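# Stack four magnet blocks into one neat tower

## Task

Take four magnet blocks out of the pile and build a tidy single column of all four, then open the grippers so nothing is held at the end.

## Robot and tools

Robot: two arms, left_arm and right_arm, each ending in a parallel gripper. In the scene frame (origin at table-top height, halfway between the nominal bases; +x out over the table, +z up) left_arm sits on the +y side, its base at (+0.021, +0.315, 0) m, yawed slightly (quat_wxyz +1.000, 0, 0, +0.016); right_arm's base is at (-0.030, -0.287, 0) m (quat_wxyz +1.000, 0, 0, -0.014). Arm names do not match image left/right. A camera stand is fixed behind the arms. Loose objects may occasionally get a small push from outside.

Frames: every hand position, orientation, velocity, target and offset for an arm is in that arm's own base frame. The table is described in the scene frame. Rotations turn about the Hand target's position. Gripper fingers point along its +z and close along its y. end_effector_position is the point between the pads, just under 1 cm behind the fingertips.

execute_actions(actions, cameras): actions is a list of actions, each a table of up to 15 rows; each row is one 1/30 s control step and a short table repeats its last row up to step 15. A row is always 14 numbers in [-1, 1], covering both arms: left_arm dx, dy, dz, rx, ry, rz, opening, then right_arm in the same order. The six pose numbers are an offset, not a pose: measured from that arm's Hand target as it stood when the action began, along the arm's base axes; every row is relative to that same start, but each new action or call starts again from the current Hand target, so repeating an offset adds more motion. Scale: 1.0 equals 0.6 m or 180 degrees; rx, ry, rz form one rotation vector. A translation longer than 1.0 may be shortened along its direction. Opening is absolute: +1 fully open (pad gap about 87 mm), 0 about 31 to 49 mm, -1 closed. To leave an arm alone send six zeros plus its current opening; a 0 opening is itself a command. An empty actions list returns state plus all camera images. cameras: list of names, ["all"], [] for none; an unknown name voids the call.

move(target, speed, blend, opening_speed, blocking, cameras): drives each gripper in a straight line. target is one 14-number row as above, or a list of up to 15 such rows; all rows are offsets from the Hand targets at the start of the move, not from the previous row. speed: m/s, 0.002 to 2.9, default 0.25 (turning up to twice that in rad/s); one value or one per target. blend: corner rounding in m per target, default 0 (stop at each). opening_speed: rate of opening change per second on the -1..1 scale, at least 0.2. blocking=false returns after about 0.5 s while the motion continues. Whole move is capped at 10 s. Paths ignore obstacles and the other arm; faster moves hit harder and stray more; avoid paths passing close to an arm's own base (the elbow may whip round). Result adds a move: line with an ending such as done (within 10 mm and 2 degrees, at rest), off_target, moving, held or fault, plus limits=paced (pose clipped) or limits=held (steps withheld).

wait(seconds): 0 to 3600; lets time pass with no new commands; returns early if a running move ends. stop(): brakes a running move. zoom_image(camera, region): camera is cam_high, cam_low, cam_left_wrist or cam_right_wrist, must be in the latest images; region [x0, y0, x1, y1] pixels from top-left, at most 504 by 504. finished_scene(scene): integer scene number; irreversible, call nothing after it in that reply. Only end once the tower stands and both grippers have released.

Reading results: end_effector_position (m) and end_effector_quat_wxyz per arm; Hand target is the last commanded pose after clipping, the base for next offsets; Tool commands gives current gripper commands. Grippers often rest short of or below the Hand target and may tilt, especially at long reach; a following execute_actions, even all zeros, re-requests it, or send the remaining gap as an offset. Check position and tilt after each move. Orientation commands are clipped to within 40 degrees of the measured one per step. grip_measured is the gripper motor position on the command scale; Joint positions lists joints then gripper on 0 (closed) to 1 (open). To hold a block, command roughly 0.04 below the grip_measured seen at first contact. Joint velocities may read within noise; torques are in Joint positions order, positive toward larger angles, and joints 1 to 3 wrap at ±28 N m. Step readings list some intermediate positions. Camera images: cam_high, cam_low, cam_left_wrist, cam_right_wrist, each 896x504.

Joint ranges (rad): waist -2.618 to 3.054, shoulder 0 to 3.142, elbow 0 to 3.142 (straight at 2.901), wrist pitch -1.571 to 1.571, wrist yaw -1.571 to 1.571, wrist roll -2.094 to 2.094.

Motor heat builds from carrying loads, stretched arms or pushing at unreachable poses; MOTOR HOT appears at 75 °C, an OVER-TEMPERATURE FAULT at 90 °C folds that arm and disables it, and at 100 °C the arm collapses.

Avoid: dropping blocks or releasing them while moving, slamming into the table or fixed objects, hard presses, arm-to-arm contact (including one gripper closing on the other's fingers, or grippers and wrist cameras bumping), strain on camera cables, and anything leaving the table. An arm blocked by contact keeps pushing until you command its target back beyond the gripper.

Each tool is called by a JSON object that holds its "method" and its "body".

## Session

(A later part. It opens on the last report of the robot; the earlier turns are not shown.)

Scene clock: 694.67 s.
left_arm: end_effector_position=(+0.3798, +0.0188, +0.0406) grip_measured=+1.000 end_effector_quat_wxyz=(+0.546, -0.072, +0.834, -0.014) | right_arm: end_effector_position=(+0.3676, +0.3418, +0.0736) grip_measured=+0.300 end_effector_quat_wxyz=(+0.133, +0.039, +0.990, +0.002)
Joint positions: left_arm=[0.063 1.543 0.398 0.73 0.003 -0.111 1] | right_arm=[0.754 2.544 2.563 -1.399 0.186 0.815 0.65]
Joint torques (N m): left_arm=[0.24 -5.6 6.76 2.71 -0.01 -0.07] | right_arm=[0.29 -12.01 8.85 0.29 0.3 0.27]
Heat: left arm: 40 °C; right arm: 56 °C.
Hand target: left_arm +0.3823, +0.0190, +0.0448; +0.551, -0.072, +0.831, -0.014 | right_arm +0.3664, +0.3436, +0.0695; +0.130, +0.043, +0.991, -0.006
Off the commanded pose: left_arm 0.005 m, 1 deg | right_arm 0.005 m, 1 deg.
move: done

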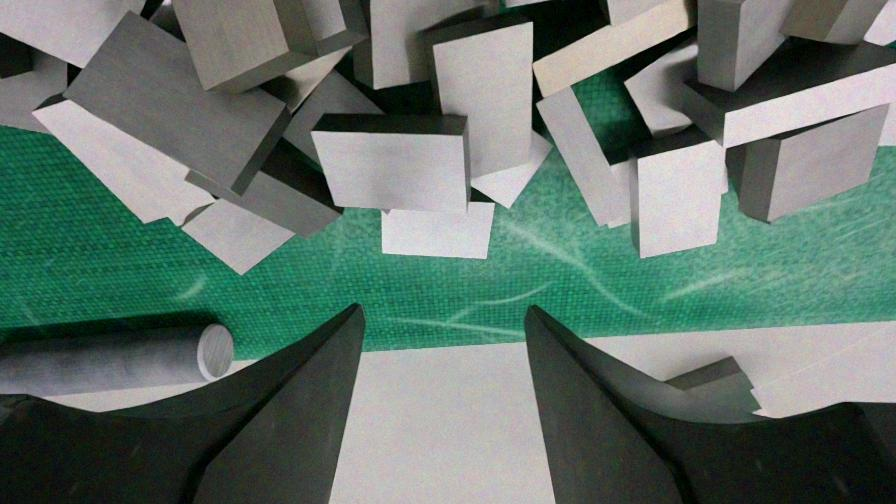

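{"method": "move", "body": {"target": [0,0,0,0,0,0,1,-0.0143,0.0073,-0.066,0,0,0,0.25], "speed": 0.15, "cameras": ["cam_right_wrist"]}}

Scene clock: 712.37 s.
left_arm: end_effector_position=(+0.3798, +0.0188, +0.0406) grip_measured=+1.000 end_effector_quat_wxyz=(+0.546, -0.072, +0.834, -0.014) | right_arm: end_effector_position=(+0.3537, +0.3394, +0.0242) grip_measured=+0.250 end_effector_quat_wxyz=(+0.110, +0.036, +0.993, -0.022)
Joint positions: left_arm=[0.063 1.543 0.398 0.73 0.003 -0.111 1] | right_arm=[0.77 2.524 2.33 -1.254 0.189 0.832 0.625]
Joint torques (N m): left_arm=[0.28 -5.56 6.79 2.67 -0.03 -0.07] | right_arm=[0.43 -15.64 4.77 0.82 0.29 0.29]
Heat: left arm: 40 °C; right arm: 63 °C.
Hand target: left_arm +0.3823, +0.0190, +0.0448; +0.551, -0.072, +0.831, -0.014 | right_arm +0.3579, +0.3480, +0.0301; +0.130, +0.043, +0.991, -0.006
Off the commanded pose: left_arm 0.005 m, 1 deg | right_arm 0.011 m, 3 deg.
move: off_target (right_arm)

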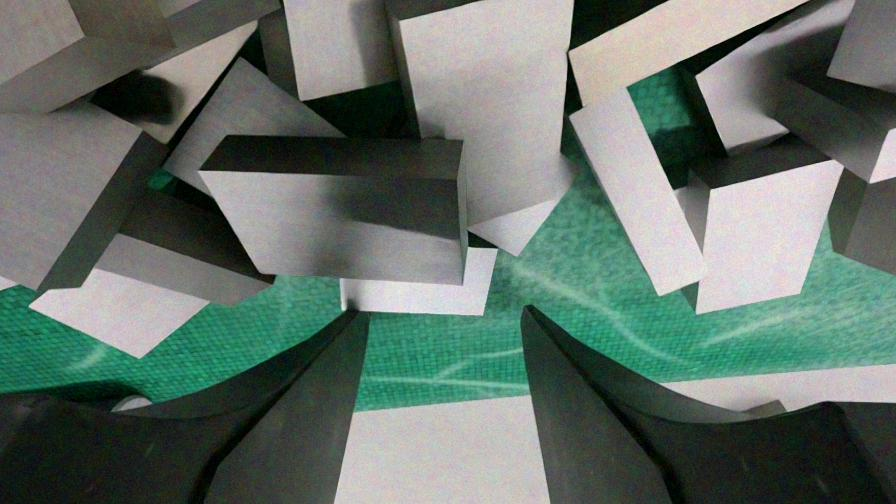

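{"method": "move", "body": {"target": [0,0,0,0,0,0,1,-0.0015,0.0065,0.035,0,0,0,0.3], "speed": 0.15, "cameras": ["cam_right_wrist"]}}

Scene clock: 729.23 s.
left_arm: end_effector_position=(+0.3798, +0.0188, +0.0406) grip_measured=+1.000 end_effector_quat_wxyz=(+0.546, -0.072, +0.834, -0.014) | right_arm: end_effector_position=(+0.3566, +0.3492, +0.0448) grip_measured=+0.300 end_effector_quat_wxyz=(+0.125, +0.037, +0.991, -0.006)
Joint positions: left_arm=[0.063 1.543 0.398 0.73 0.003 -0.111 1] | right_arm=[0.78 2.524 2.411 -1.294 0.19 0.84 0.65]
Joint torques (N m): left_arm=[0.31 -5.61 6.79 2.68 -0.01 -0.08] | right_arm=[0.21 -13.72 9.01 0.3 0.31 0.28]
Heat: left arm: 40 °C; right arm: 66 °C.
Hand target: left_arm +0.3823, +0.0190, +0.0448; +0.551, -0.072, +0.831, -0.014 | right_arm +0.3569, +0.3520, +0.0511; +0.130, +0.043, +0.991, -0.005
Off the commanded pose: left_arm 0.005 m, 1 deg | right_arm 0.007 m, 1 deg.
move: done

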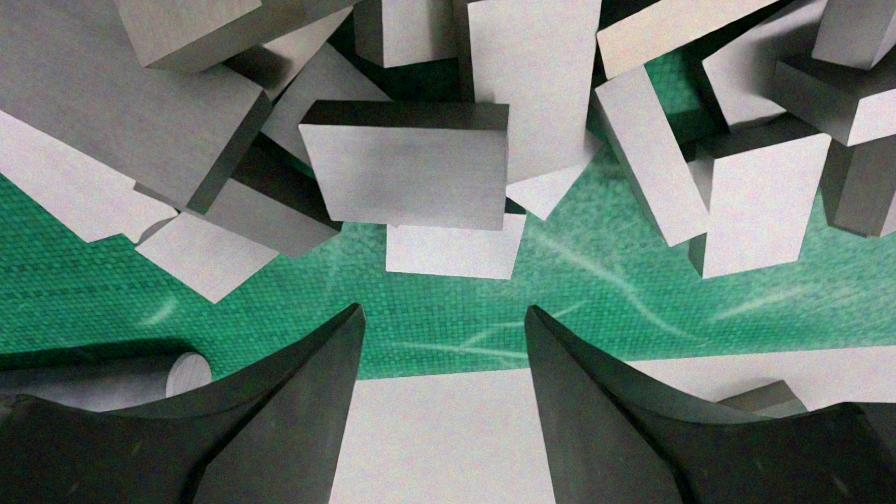

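{"method": "move", "body": {"target": [0,0,0,0,0,0,1,0.0115,0.0095,-0.045,0,0,-0.02,0.3], "speed": 0.1, "cameras": ["cam_right_wrist"]}}

Scene clock: 751.67 s.
left_arm: end_effector_position=(+0.3798, +0.0188, +0.0406) grip_measured=+1.000 end_effector_quat_wxyz=(+0.546, -0.072, +0.834, -0.014) | right_arm: end_effector_position=(+0.3582, +0.3507, +0.0261) grip_measured=+0.300 end_effector_quat_wxyz=(+0.119, +0.067, +0.990, -0.016)
Joint positions: left_arm=[0.063 1.543 0.398 0.73 0.003 -0.111 1] | right_arm=[0.78 2.564 2.411 -1.281 0.2 0.902 0.65]
Joint torques (N m): left_arm=[0.34 -5.59 6.79 2.69 -0.01 -0.07] | right_arm=[0.08 -12.52 8.79 0.53 0.32 0.26]
Heat: left arm: 40 °C; right arm: 67 °C.
Hand target: left_arm +0.3823, +0.0190, +0.0448; +0.551, -0.072, +0.831, -0.014 | right_arm +0.3638, +0.3577, +0.0241; +0.130, +0.074, +0.989, -0.010
Off the commanded pose: left_arm 0.005 m, 1 deg | right_arm 0.009 m, 2 deg.
move: done

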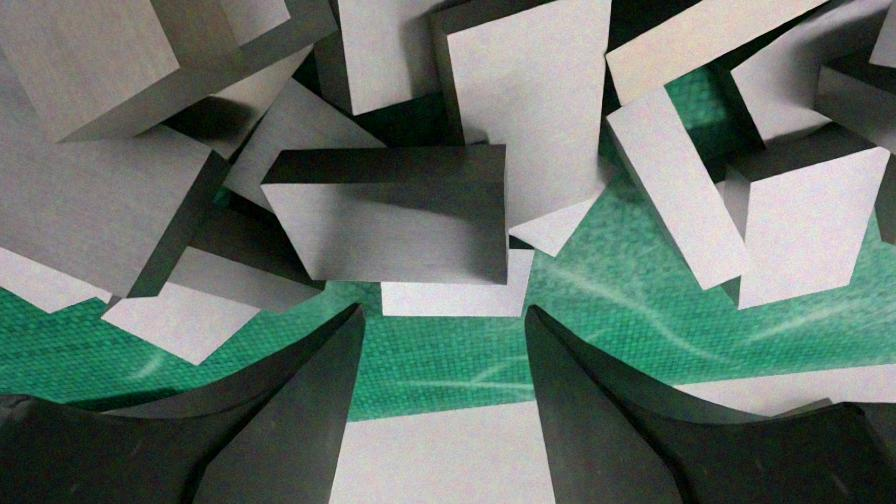

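{"method": "move", "body": {"target": [[0,0,0,0,0,0,1,0,0,0,0,0,0,0.45],[0,0,0,0,0,0,1,0.001,0,-0.012,0,0,0,0.45],[0,0,0,0,0,0,1,0.001,0,-0.012,0,0,0,-0.3]], "speed": [0.1,0.06,0.1], "opening_speed": 2, "cameras": ["cam_right_wrist"]}}

Scene clock: 762.03 s.
left_arm: end_effector_position=(+0.3798, +0.0188, +0.0406) grip_measured=+1.000 end_effector_quat_wxyz=(+0.546, -0.072, +0.834, -0.014) | right_arm: end_effector_position=(+0.3631, +0.3548, +0.0264) grip_measured=+0.083 end_effector_quat_wxyz=(+0.129, +0.069, +0.989, -0.007)
Joint positions: left_arm=[0.063 1.543 0.398 0.73 0.003 -0.111 1] | right_arm=[0.78 2.564 2.411 -1.256 0.203 0.902 0.542]
Joint torques (N m): left_arm=[0.27 -5.6 6.76 2.68 -0.02 -0.07] | right_arm=[0.03 -12.44 6.6 0.6 0.29 0.28]
Heat: left arm: 40 °C; right arm: 67 °C.
Hand target: left_arm +0.3823, +0.0190, +0.0448; +0.551, -0.072, +0.831, -0.014 | right_arm +0.3644, +0.3576, +0.0169; +0.130, +0.074, +0.989, -0.010
Off the commanded pose: left_arm 0.005 m, 1 deg | right_arm 0.010 m, 1 deg.
move: done

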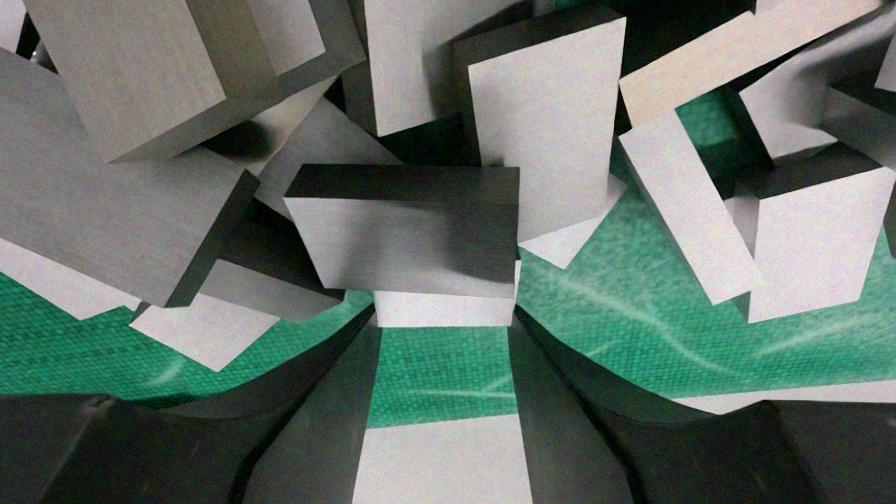

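{"method": "move", "body": {"target": [[0,0,0,0,0,0,1,-0.025,-0.02,0.125,0,0,0,-0.3],[0,0,0,0,0,0,1,-0.192,-0.26,0.13,0,0,0.2225,-0.3]], "speed": [0.15,0.3], "blend": [0.02,0], "cameras": ["cam_right_wrist"]}}

{"method": "zoom_image", "body": {"camera": "cam_right_wrist", "region": [340, 170, 560, 350]}}

Scene clock: 774.67 s.
left_arm: end_effector_position=(+0.3798, +0.0188, +0.0406) grip_measured=+1.000 end_effector_quat_wxyz=(+0.546, -0.072, +0.834, -0.014) | right_arm: end_effector_position=(+0.2470, +0.2007, +0.0874) grip_measured=+0.083 end_effector_quat_wxyz=(+0.109, -0.265, +0.958, +0.023)
Joint positions: left_arm=[0.063 1.543 0.398 0.73 0.003 -0.111 1] | right_arm=[0.689 1.702 1.322 -0.972 0.046 0.144 0.542]
Joint torques (N m): left_arm=[0.31 -5.61 6.79 2.69 -0.02 -0.06] | right_arm=[-0.96 -10.55 5.85 0.73 -0.09 0.04]
Heat: left arm: 40 °C; right arm: 68 °C.
Hand target: left_arm +0.3823, +0.0190, +0.0448; +0.551, -0.072, +0.831, -0.014 | right_arm +0.2492, +0.2015, +0.0949; +0.125, -0.269, +0.954, +0.035
Off the commanded pose: left_arm 0.005 m, 1 deg | right_arm 0.008 m, 2 deg.
move: done

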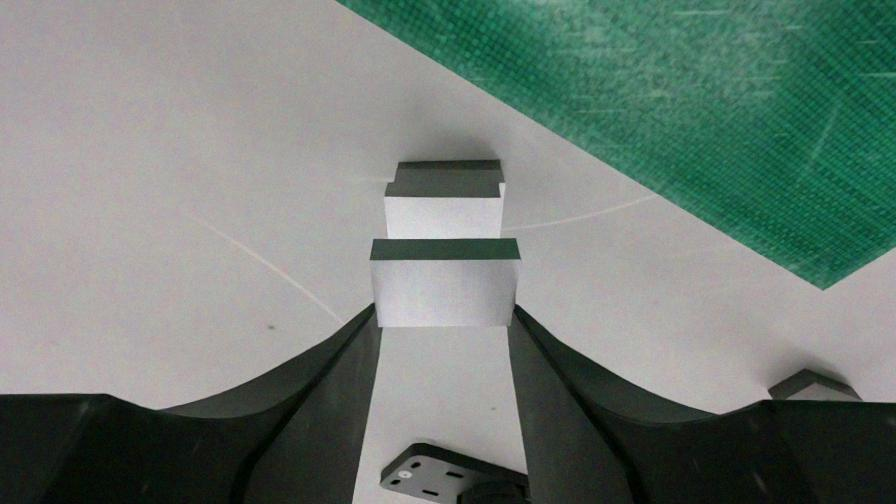

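Scaled by 2.291 from the camera's image (finer frame: 1280x720).

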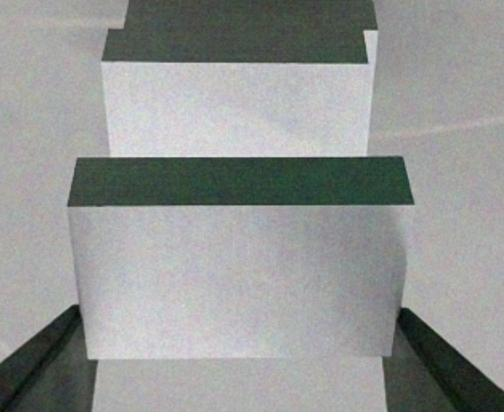

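{"method": "move", "body": {"target": [0,0,0,0,0,0,1,0,0,-0.047,0,0,0,-0.3], "speed": 0.1, "cameras": ["cam_right_wrist"]}}

{"method": "zoom_image", "body": {"camera": "cam_right_wrist", "region": [340, 170, 560, 350]}}

Scene clock: 803.10 s.
left_arm: end_effector_position=(+0.3798, +0.0188, +0.0406) grip_measured=+1.000 end_effector_quat_wxyz=(+0.546, -0.072, +0.834, -0.014) | right_arm: end_effector_position=(+0.2470, +0.2009, +0.0646) grip_measured=+0.083 end_effector_quat_wxyz=(+0.117, -0.265, +0.957, +0.027)
Joint positions: left_arm=[0.063 1.543 0.398 0.73 0.003 -0.111 1] | right_arm=[0.689 1.702 1.229 -0.861 0.045 0.143 0.542]
Joint torques (N m): left_arm=[0.28 -5.6 6.75 2.7 -0.02 -0.06] | right_arm=[-0.91 -9.05 5.79 0.78 -0.03 0]
Heat: left arm: 40 °C; right arm: 67 °C.
Hand target: left_arm +0.3823, +0.0190, +0.0448; +0.551, -0.072, +0.831, -0.014 | right_arm +0.2492, +0.2016, +0.0667; +0.125, -0.269, +0.954, +0.035
Off the commanded pose: left_arm 0.005 m, 1 deg | right_arm 0.003 m, 1 deg.
move: done

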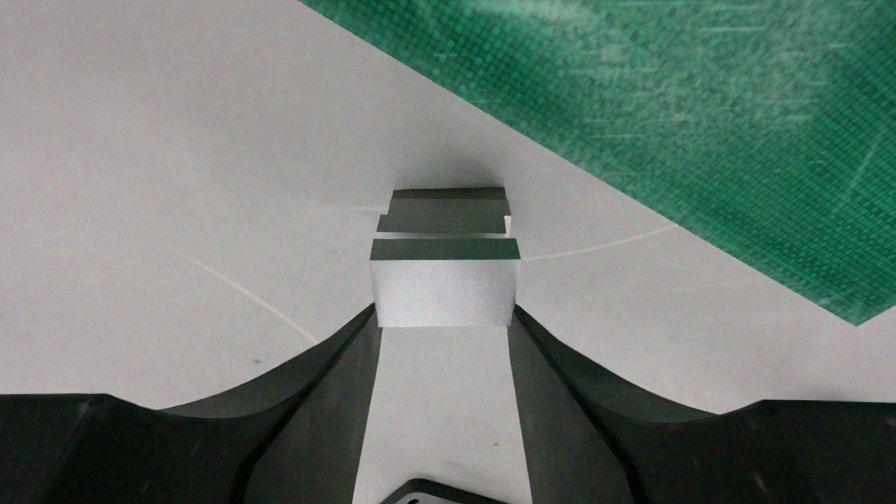

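Scaled by 2.291 from the camera's image (finer frame: 1280x720).

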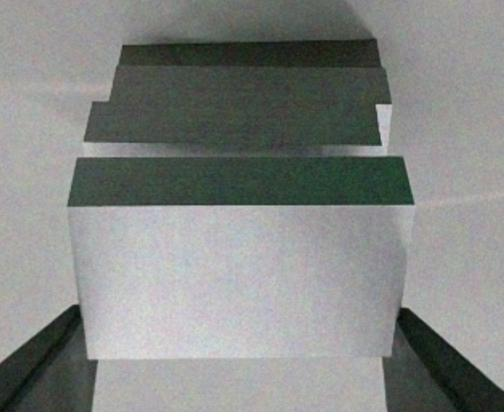

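{"method": "move", "body": {"target": [[0,0,0,0,0,0,1,0,0,-0.012,0,0,0,-0.3],[0,0,0,0,0,0,1,0,0,-0.012,0,0,0,0.35],[0,0,0,0,0,0,1,0,0,0.12,0,0,0,0.35]], "speed": [0.04,0.1,0.2], "opening_speed": 2, "cameras": ["cam_right_wrist","cam_low"]}}

{"method": "zoom_image", "body": {"camera": "cam_low", "region": [220, 270, 360, 370]}}

{"method": "zoom_image", "body": {"camera": "cam_right_wrist", "region": [360, 90, 540, 230]}}

Scene clock: 816.13 s.
left_arm: end_effector_position=(+0.3798, +0.0188, +0.0406) grip_measured=+1.000 end_effector_quat_wxyz=(+0.546, -0.072, +0.834, -0.014) | right_arm: end_effector_position=(+0.2471, +0.2011, +0.1283) grip_measured=+0.350 end_effector_quat_wxyz=(+0.118, -0.265, +0.956, +0.028)
Joint positions: left_arm=[0.063 1.543 0.398 0.73 0.003 -0.111 1] | right_arm=[0.689 1.674 1.452 -1.109 0.044 0.143 0.675]
Joint torques (N m): left_arm=[0.24 -5.56 6.8 2.68 -0.02 -0.08] | right_arm=[-0.94 -8.62 9.25 0.5 -0.02 0.02]
Heat: left arm: 40 °C; right arm: 64 °C.
Hand target: left_arm +0.3823, +0.0190, +0.0448; +0.551, -0.072, +0.831, -0.014 | right_arm +0.2492, +0.2016, +0.1387; +0.125, -0.269, +0.954, +0.035
Off the commanded pose: left_arm 0.005 m, 1 deg | right_arm 0.011 m, 1 deg.
move: off_target (right_arm)
Images, in order (width x height): cam_low 896x504, cam_right_wrist 896x504.

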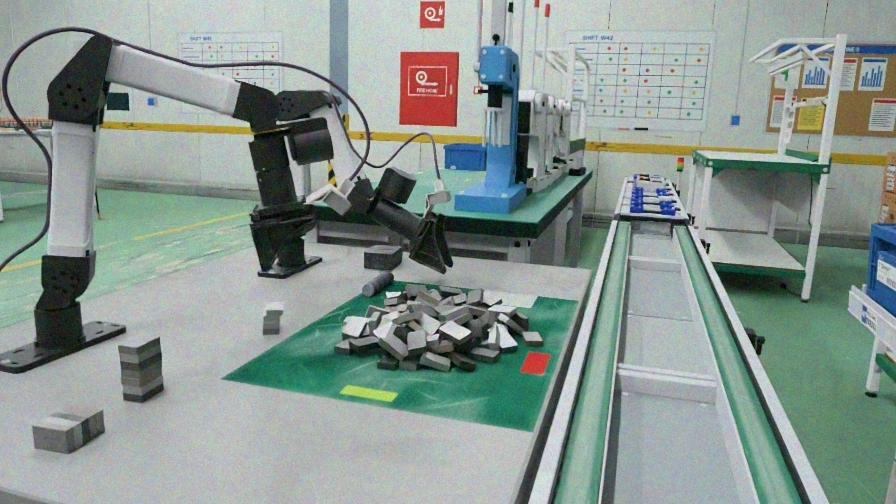

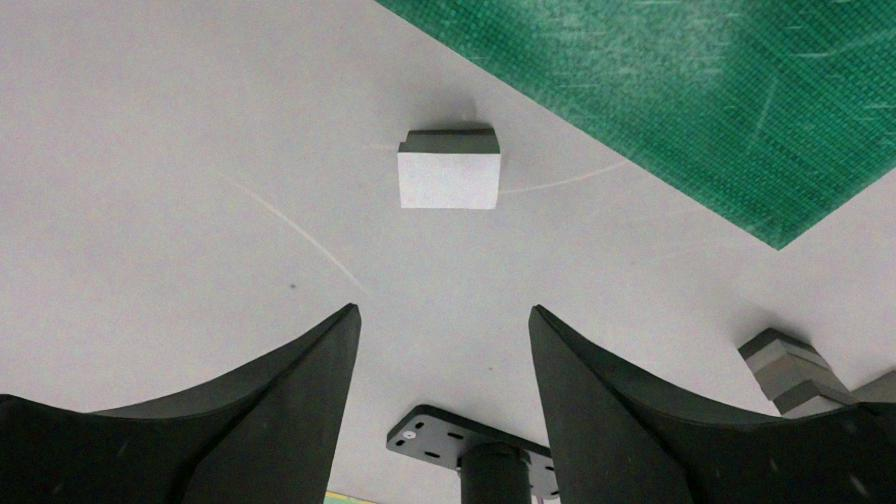

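Scaled by 3.600 from the camera's image (finer frame: 1280x720).

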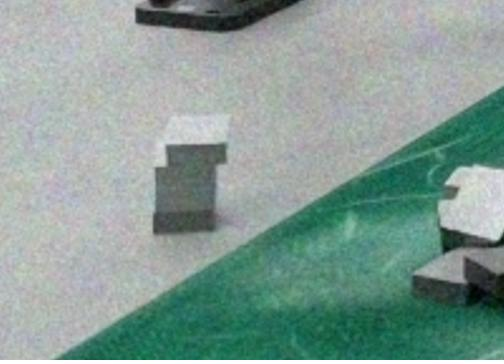

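Scaled by 2.800 from the camera's image (finer frame: 1280x720).

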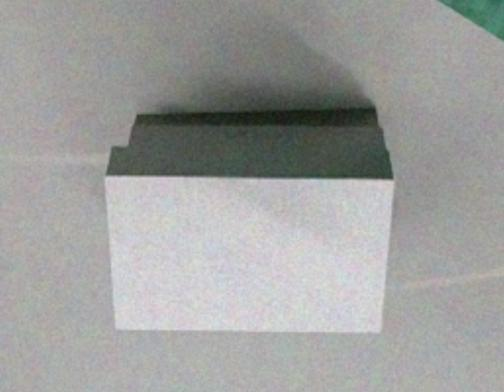

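{"method": "move", "body": {"target": [0,0,0,0,0,0,1,0,0,-0.02,0,0,0.5,0.35], "speed": 0.5, "cameras": ["cam_right_wrist"]}}

{"method": "zoom_image", "body": {"camera": "cam_right_wrist", "region": [360, 90, 540, 270]}}

Scene clock: 836.07 s.
left_arm: end_effector_position=(+0.3798, +0.0188, +0.0406) grip_measured=+1.000 end_effector_quat_wxyz=(+0.546, -0.072, +0.834, -0.014) | right_arm: end_effector_position=(+0.2462, +0.2001, +0.1245) grip_measured=+0.350 end_effector_quat_wxyz=(-0.063, +0.864, -0.488, -0.108)
Joint positions: left_arm=[0.063 1.543 0.398 0.73 0.003 -0.111 1] | right_arm=[0.672 1.728 1.505 -1.311 -0.249 -1.435 0.675]
Joint torques (N m): left_arm=[0.21 -5.57 6.74 2.71 -0.03 -0.1] | right_arm=[-0.98 -6.57 8.79 0.13 -0.28 0.03]
Heat: left arm: 40 °C; right arm: 61 °C.
Hand target: left_arm +0.3823, +0.0190, +0.0448; +0.551, -0.072, +0.831, -0.014 | right_arm +0.2492, +0.2016, +0.1267; -0.064, +0.865, -0.484, -0.114
Off the commanded pose: left_arm 0.005 m, 1 deg | right_arm 0.004 m, 1 deg.
move: done

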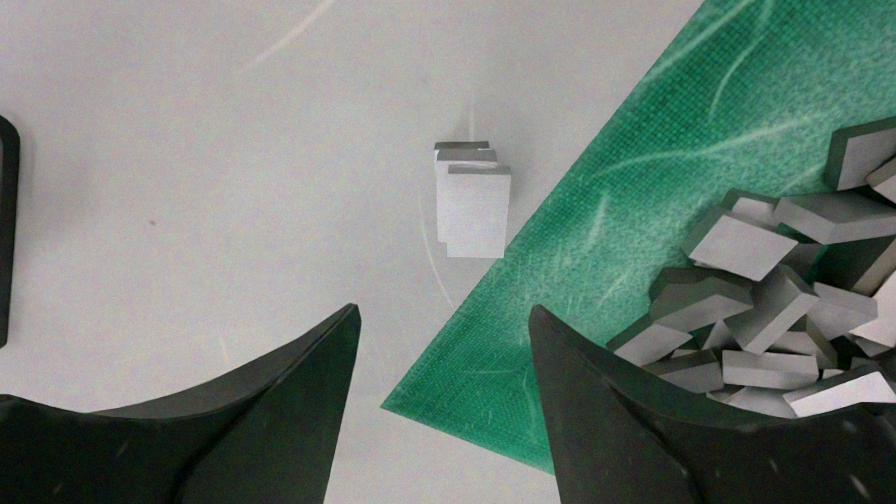

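Scaled by 2.800 from the camera's image (finer frame: 1280x720).

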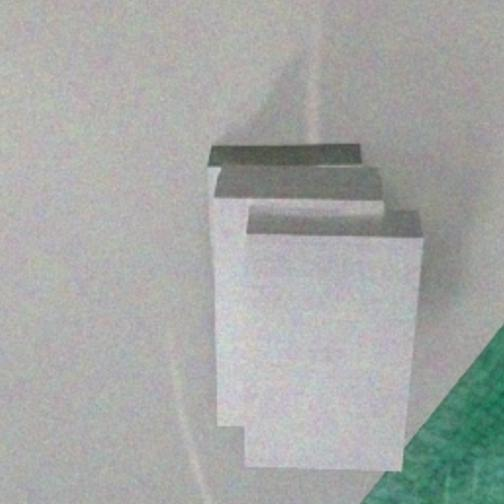

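{"method": "move", "body": {"target": [0,0,0,0,0,0,1,0.0097,0.0048,-0.078,0,0,0,0.25], "speed": 0.15, "cameras": ["cam_right_wrist"]}}

Scene clock: 862.33 s.
left_arm: end_effector_position=(+0.3798, +0.0188, +0.0406) grip_measured=+1.000 end_effector_quat_wxyz=(+0.546, -0.072, +0.834, -0.014) | right_arm: end_effector_position=(+0.2529, +0.2038, +0.0852) grip_measured=+0.250 end_effector_quat_wxyz=(-0.062, +0.863, -0.488, -0.110)
Joint positions: left_arm=[0.063 1.543 0.398 0.73 0.003 -0.111 1] | right_arm=[0.667 1.769 1.398 -1.168 -0.251 -1.44 0.625]
Joint torques (N m): left_arm=[0.25 -5.57 6.72 2.69 -0.01 -0.06] | right_arm=[-0.94 -7.17 5.35 0.37 -0.27 -0.02]
Heat: left arm: 40 °C; right arm: 52 °C.
Hand target: left_arm +0.3823, +0.0190, +0.0448; +0.551, -0.072, +0.831, -0.014 | right_arm +0.2551, +0.2045, +0.0798; -0.064, +0.865, -0.484, -0.114
Off the commanded pose: left_arm 0.005 m, 1 deg | right_arm 0.006 m, 1 deg.
move: done

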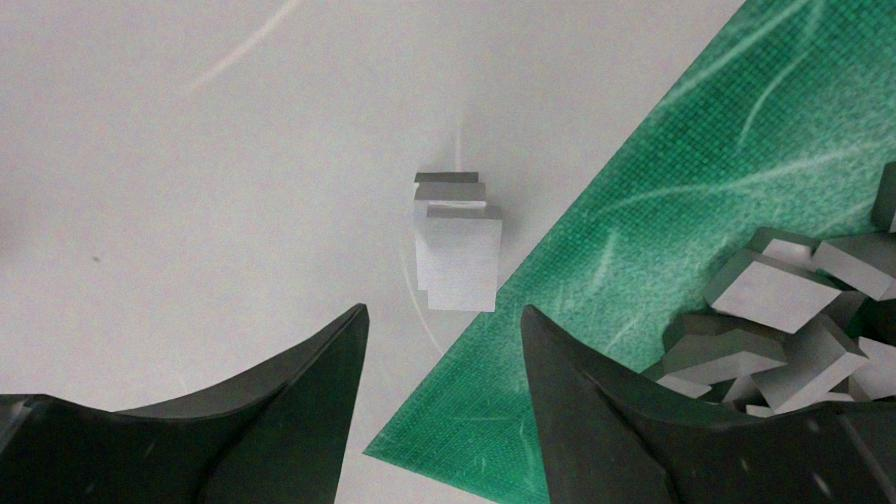

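{"method": "move", "body": {"target": [[0,0,0,0,0,0,1,0,0,-0.084,0,0,0,0.25],[0,0,0,0,0,0,1,0,0,-0.084,0,0,0,-0.26],[0,0,0,0,0,0,1,0,0,-0.084,0,0,0,0.25],[0,0,0,0,0,0,1,0,0,0.02,0,0,0,0.25]], "speed": [0.1,0.1,0.1,0.15], "opening_speed": 0.6, "cameras": ["cam_right_wrist"]}}

{"method": "zoom_image", "body": {"camera": "cam_right_wrist", "region": [360, 130, 540, 330]}}

Scene clock: 878.30 s.
left_arm: end_effector_position=(+0.3798, +0.0188, +0.0406) grip_measured=+1.000 end_effector_quat_wxyz=(+0.546, -0.072, +0.834, -0.014) | right_arm: end_effector_position=(+0.2509, +0.2026, +0.0787) grip_measured=+0.250 end_effector_quat_wxyz=(-0.047, +0.863, -0.490, -0.117)
Joint positions: left_arm=[0.063 1.543 0.398 0.73 0.003 -0.111 1] | right_arm=[0.667 1.795 1.403 -1.18 -0.252 -1.441 0.625]
Joint torques (N m): left_arm=[0.28 -5.61 6.74 2.68 -0.02 -0.08] | right_arm=[-0.99 -10.1 8.49 0.07 -0.26 -0.01]
Heat: left arm: 40 °C; right arm: 52 °C.
Hand target: left_arm +0.3823, +0.0190, +0.0448; +0.551, -0.072, +0.831, -0.014 | right_arm +0.2550, +0.2045, +0.0919; -0.064, +0.865, -0.485, -0.114
Off the commanded pose: left_arm 0.005 m, 1 deg | right_arm 0.014 m, 2 deg.
move: off_target (right_arm)

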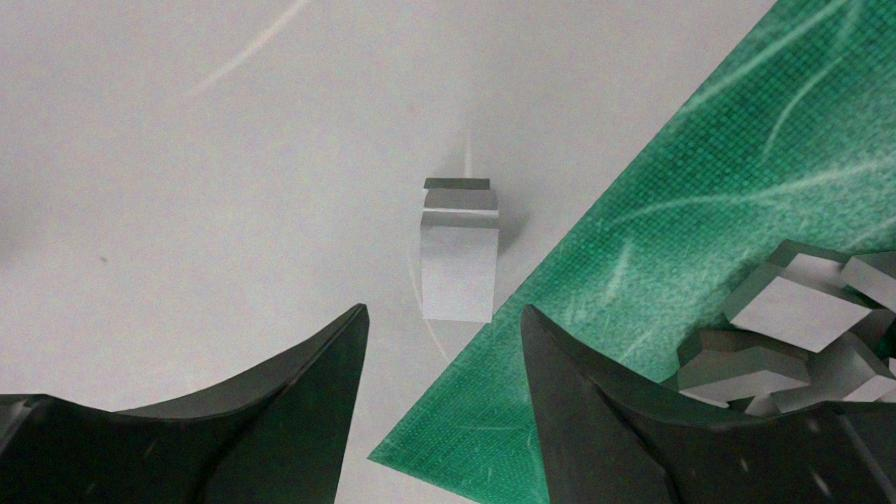

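Scaled by 2.520 from the camera's image (finer frame: 1280x720).

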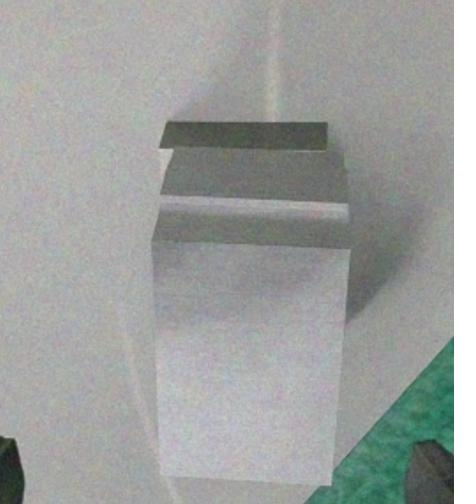

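{"method": "finished_scene", "body": {"scene": 2}}

The scene is finished: the task was done.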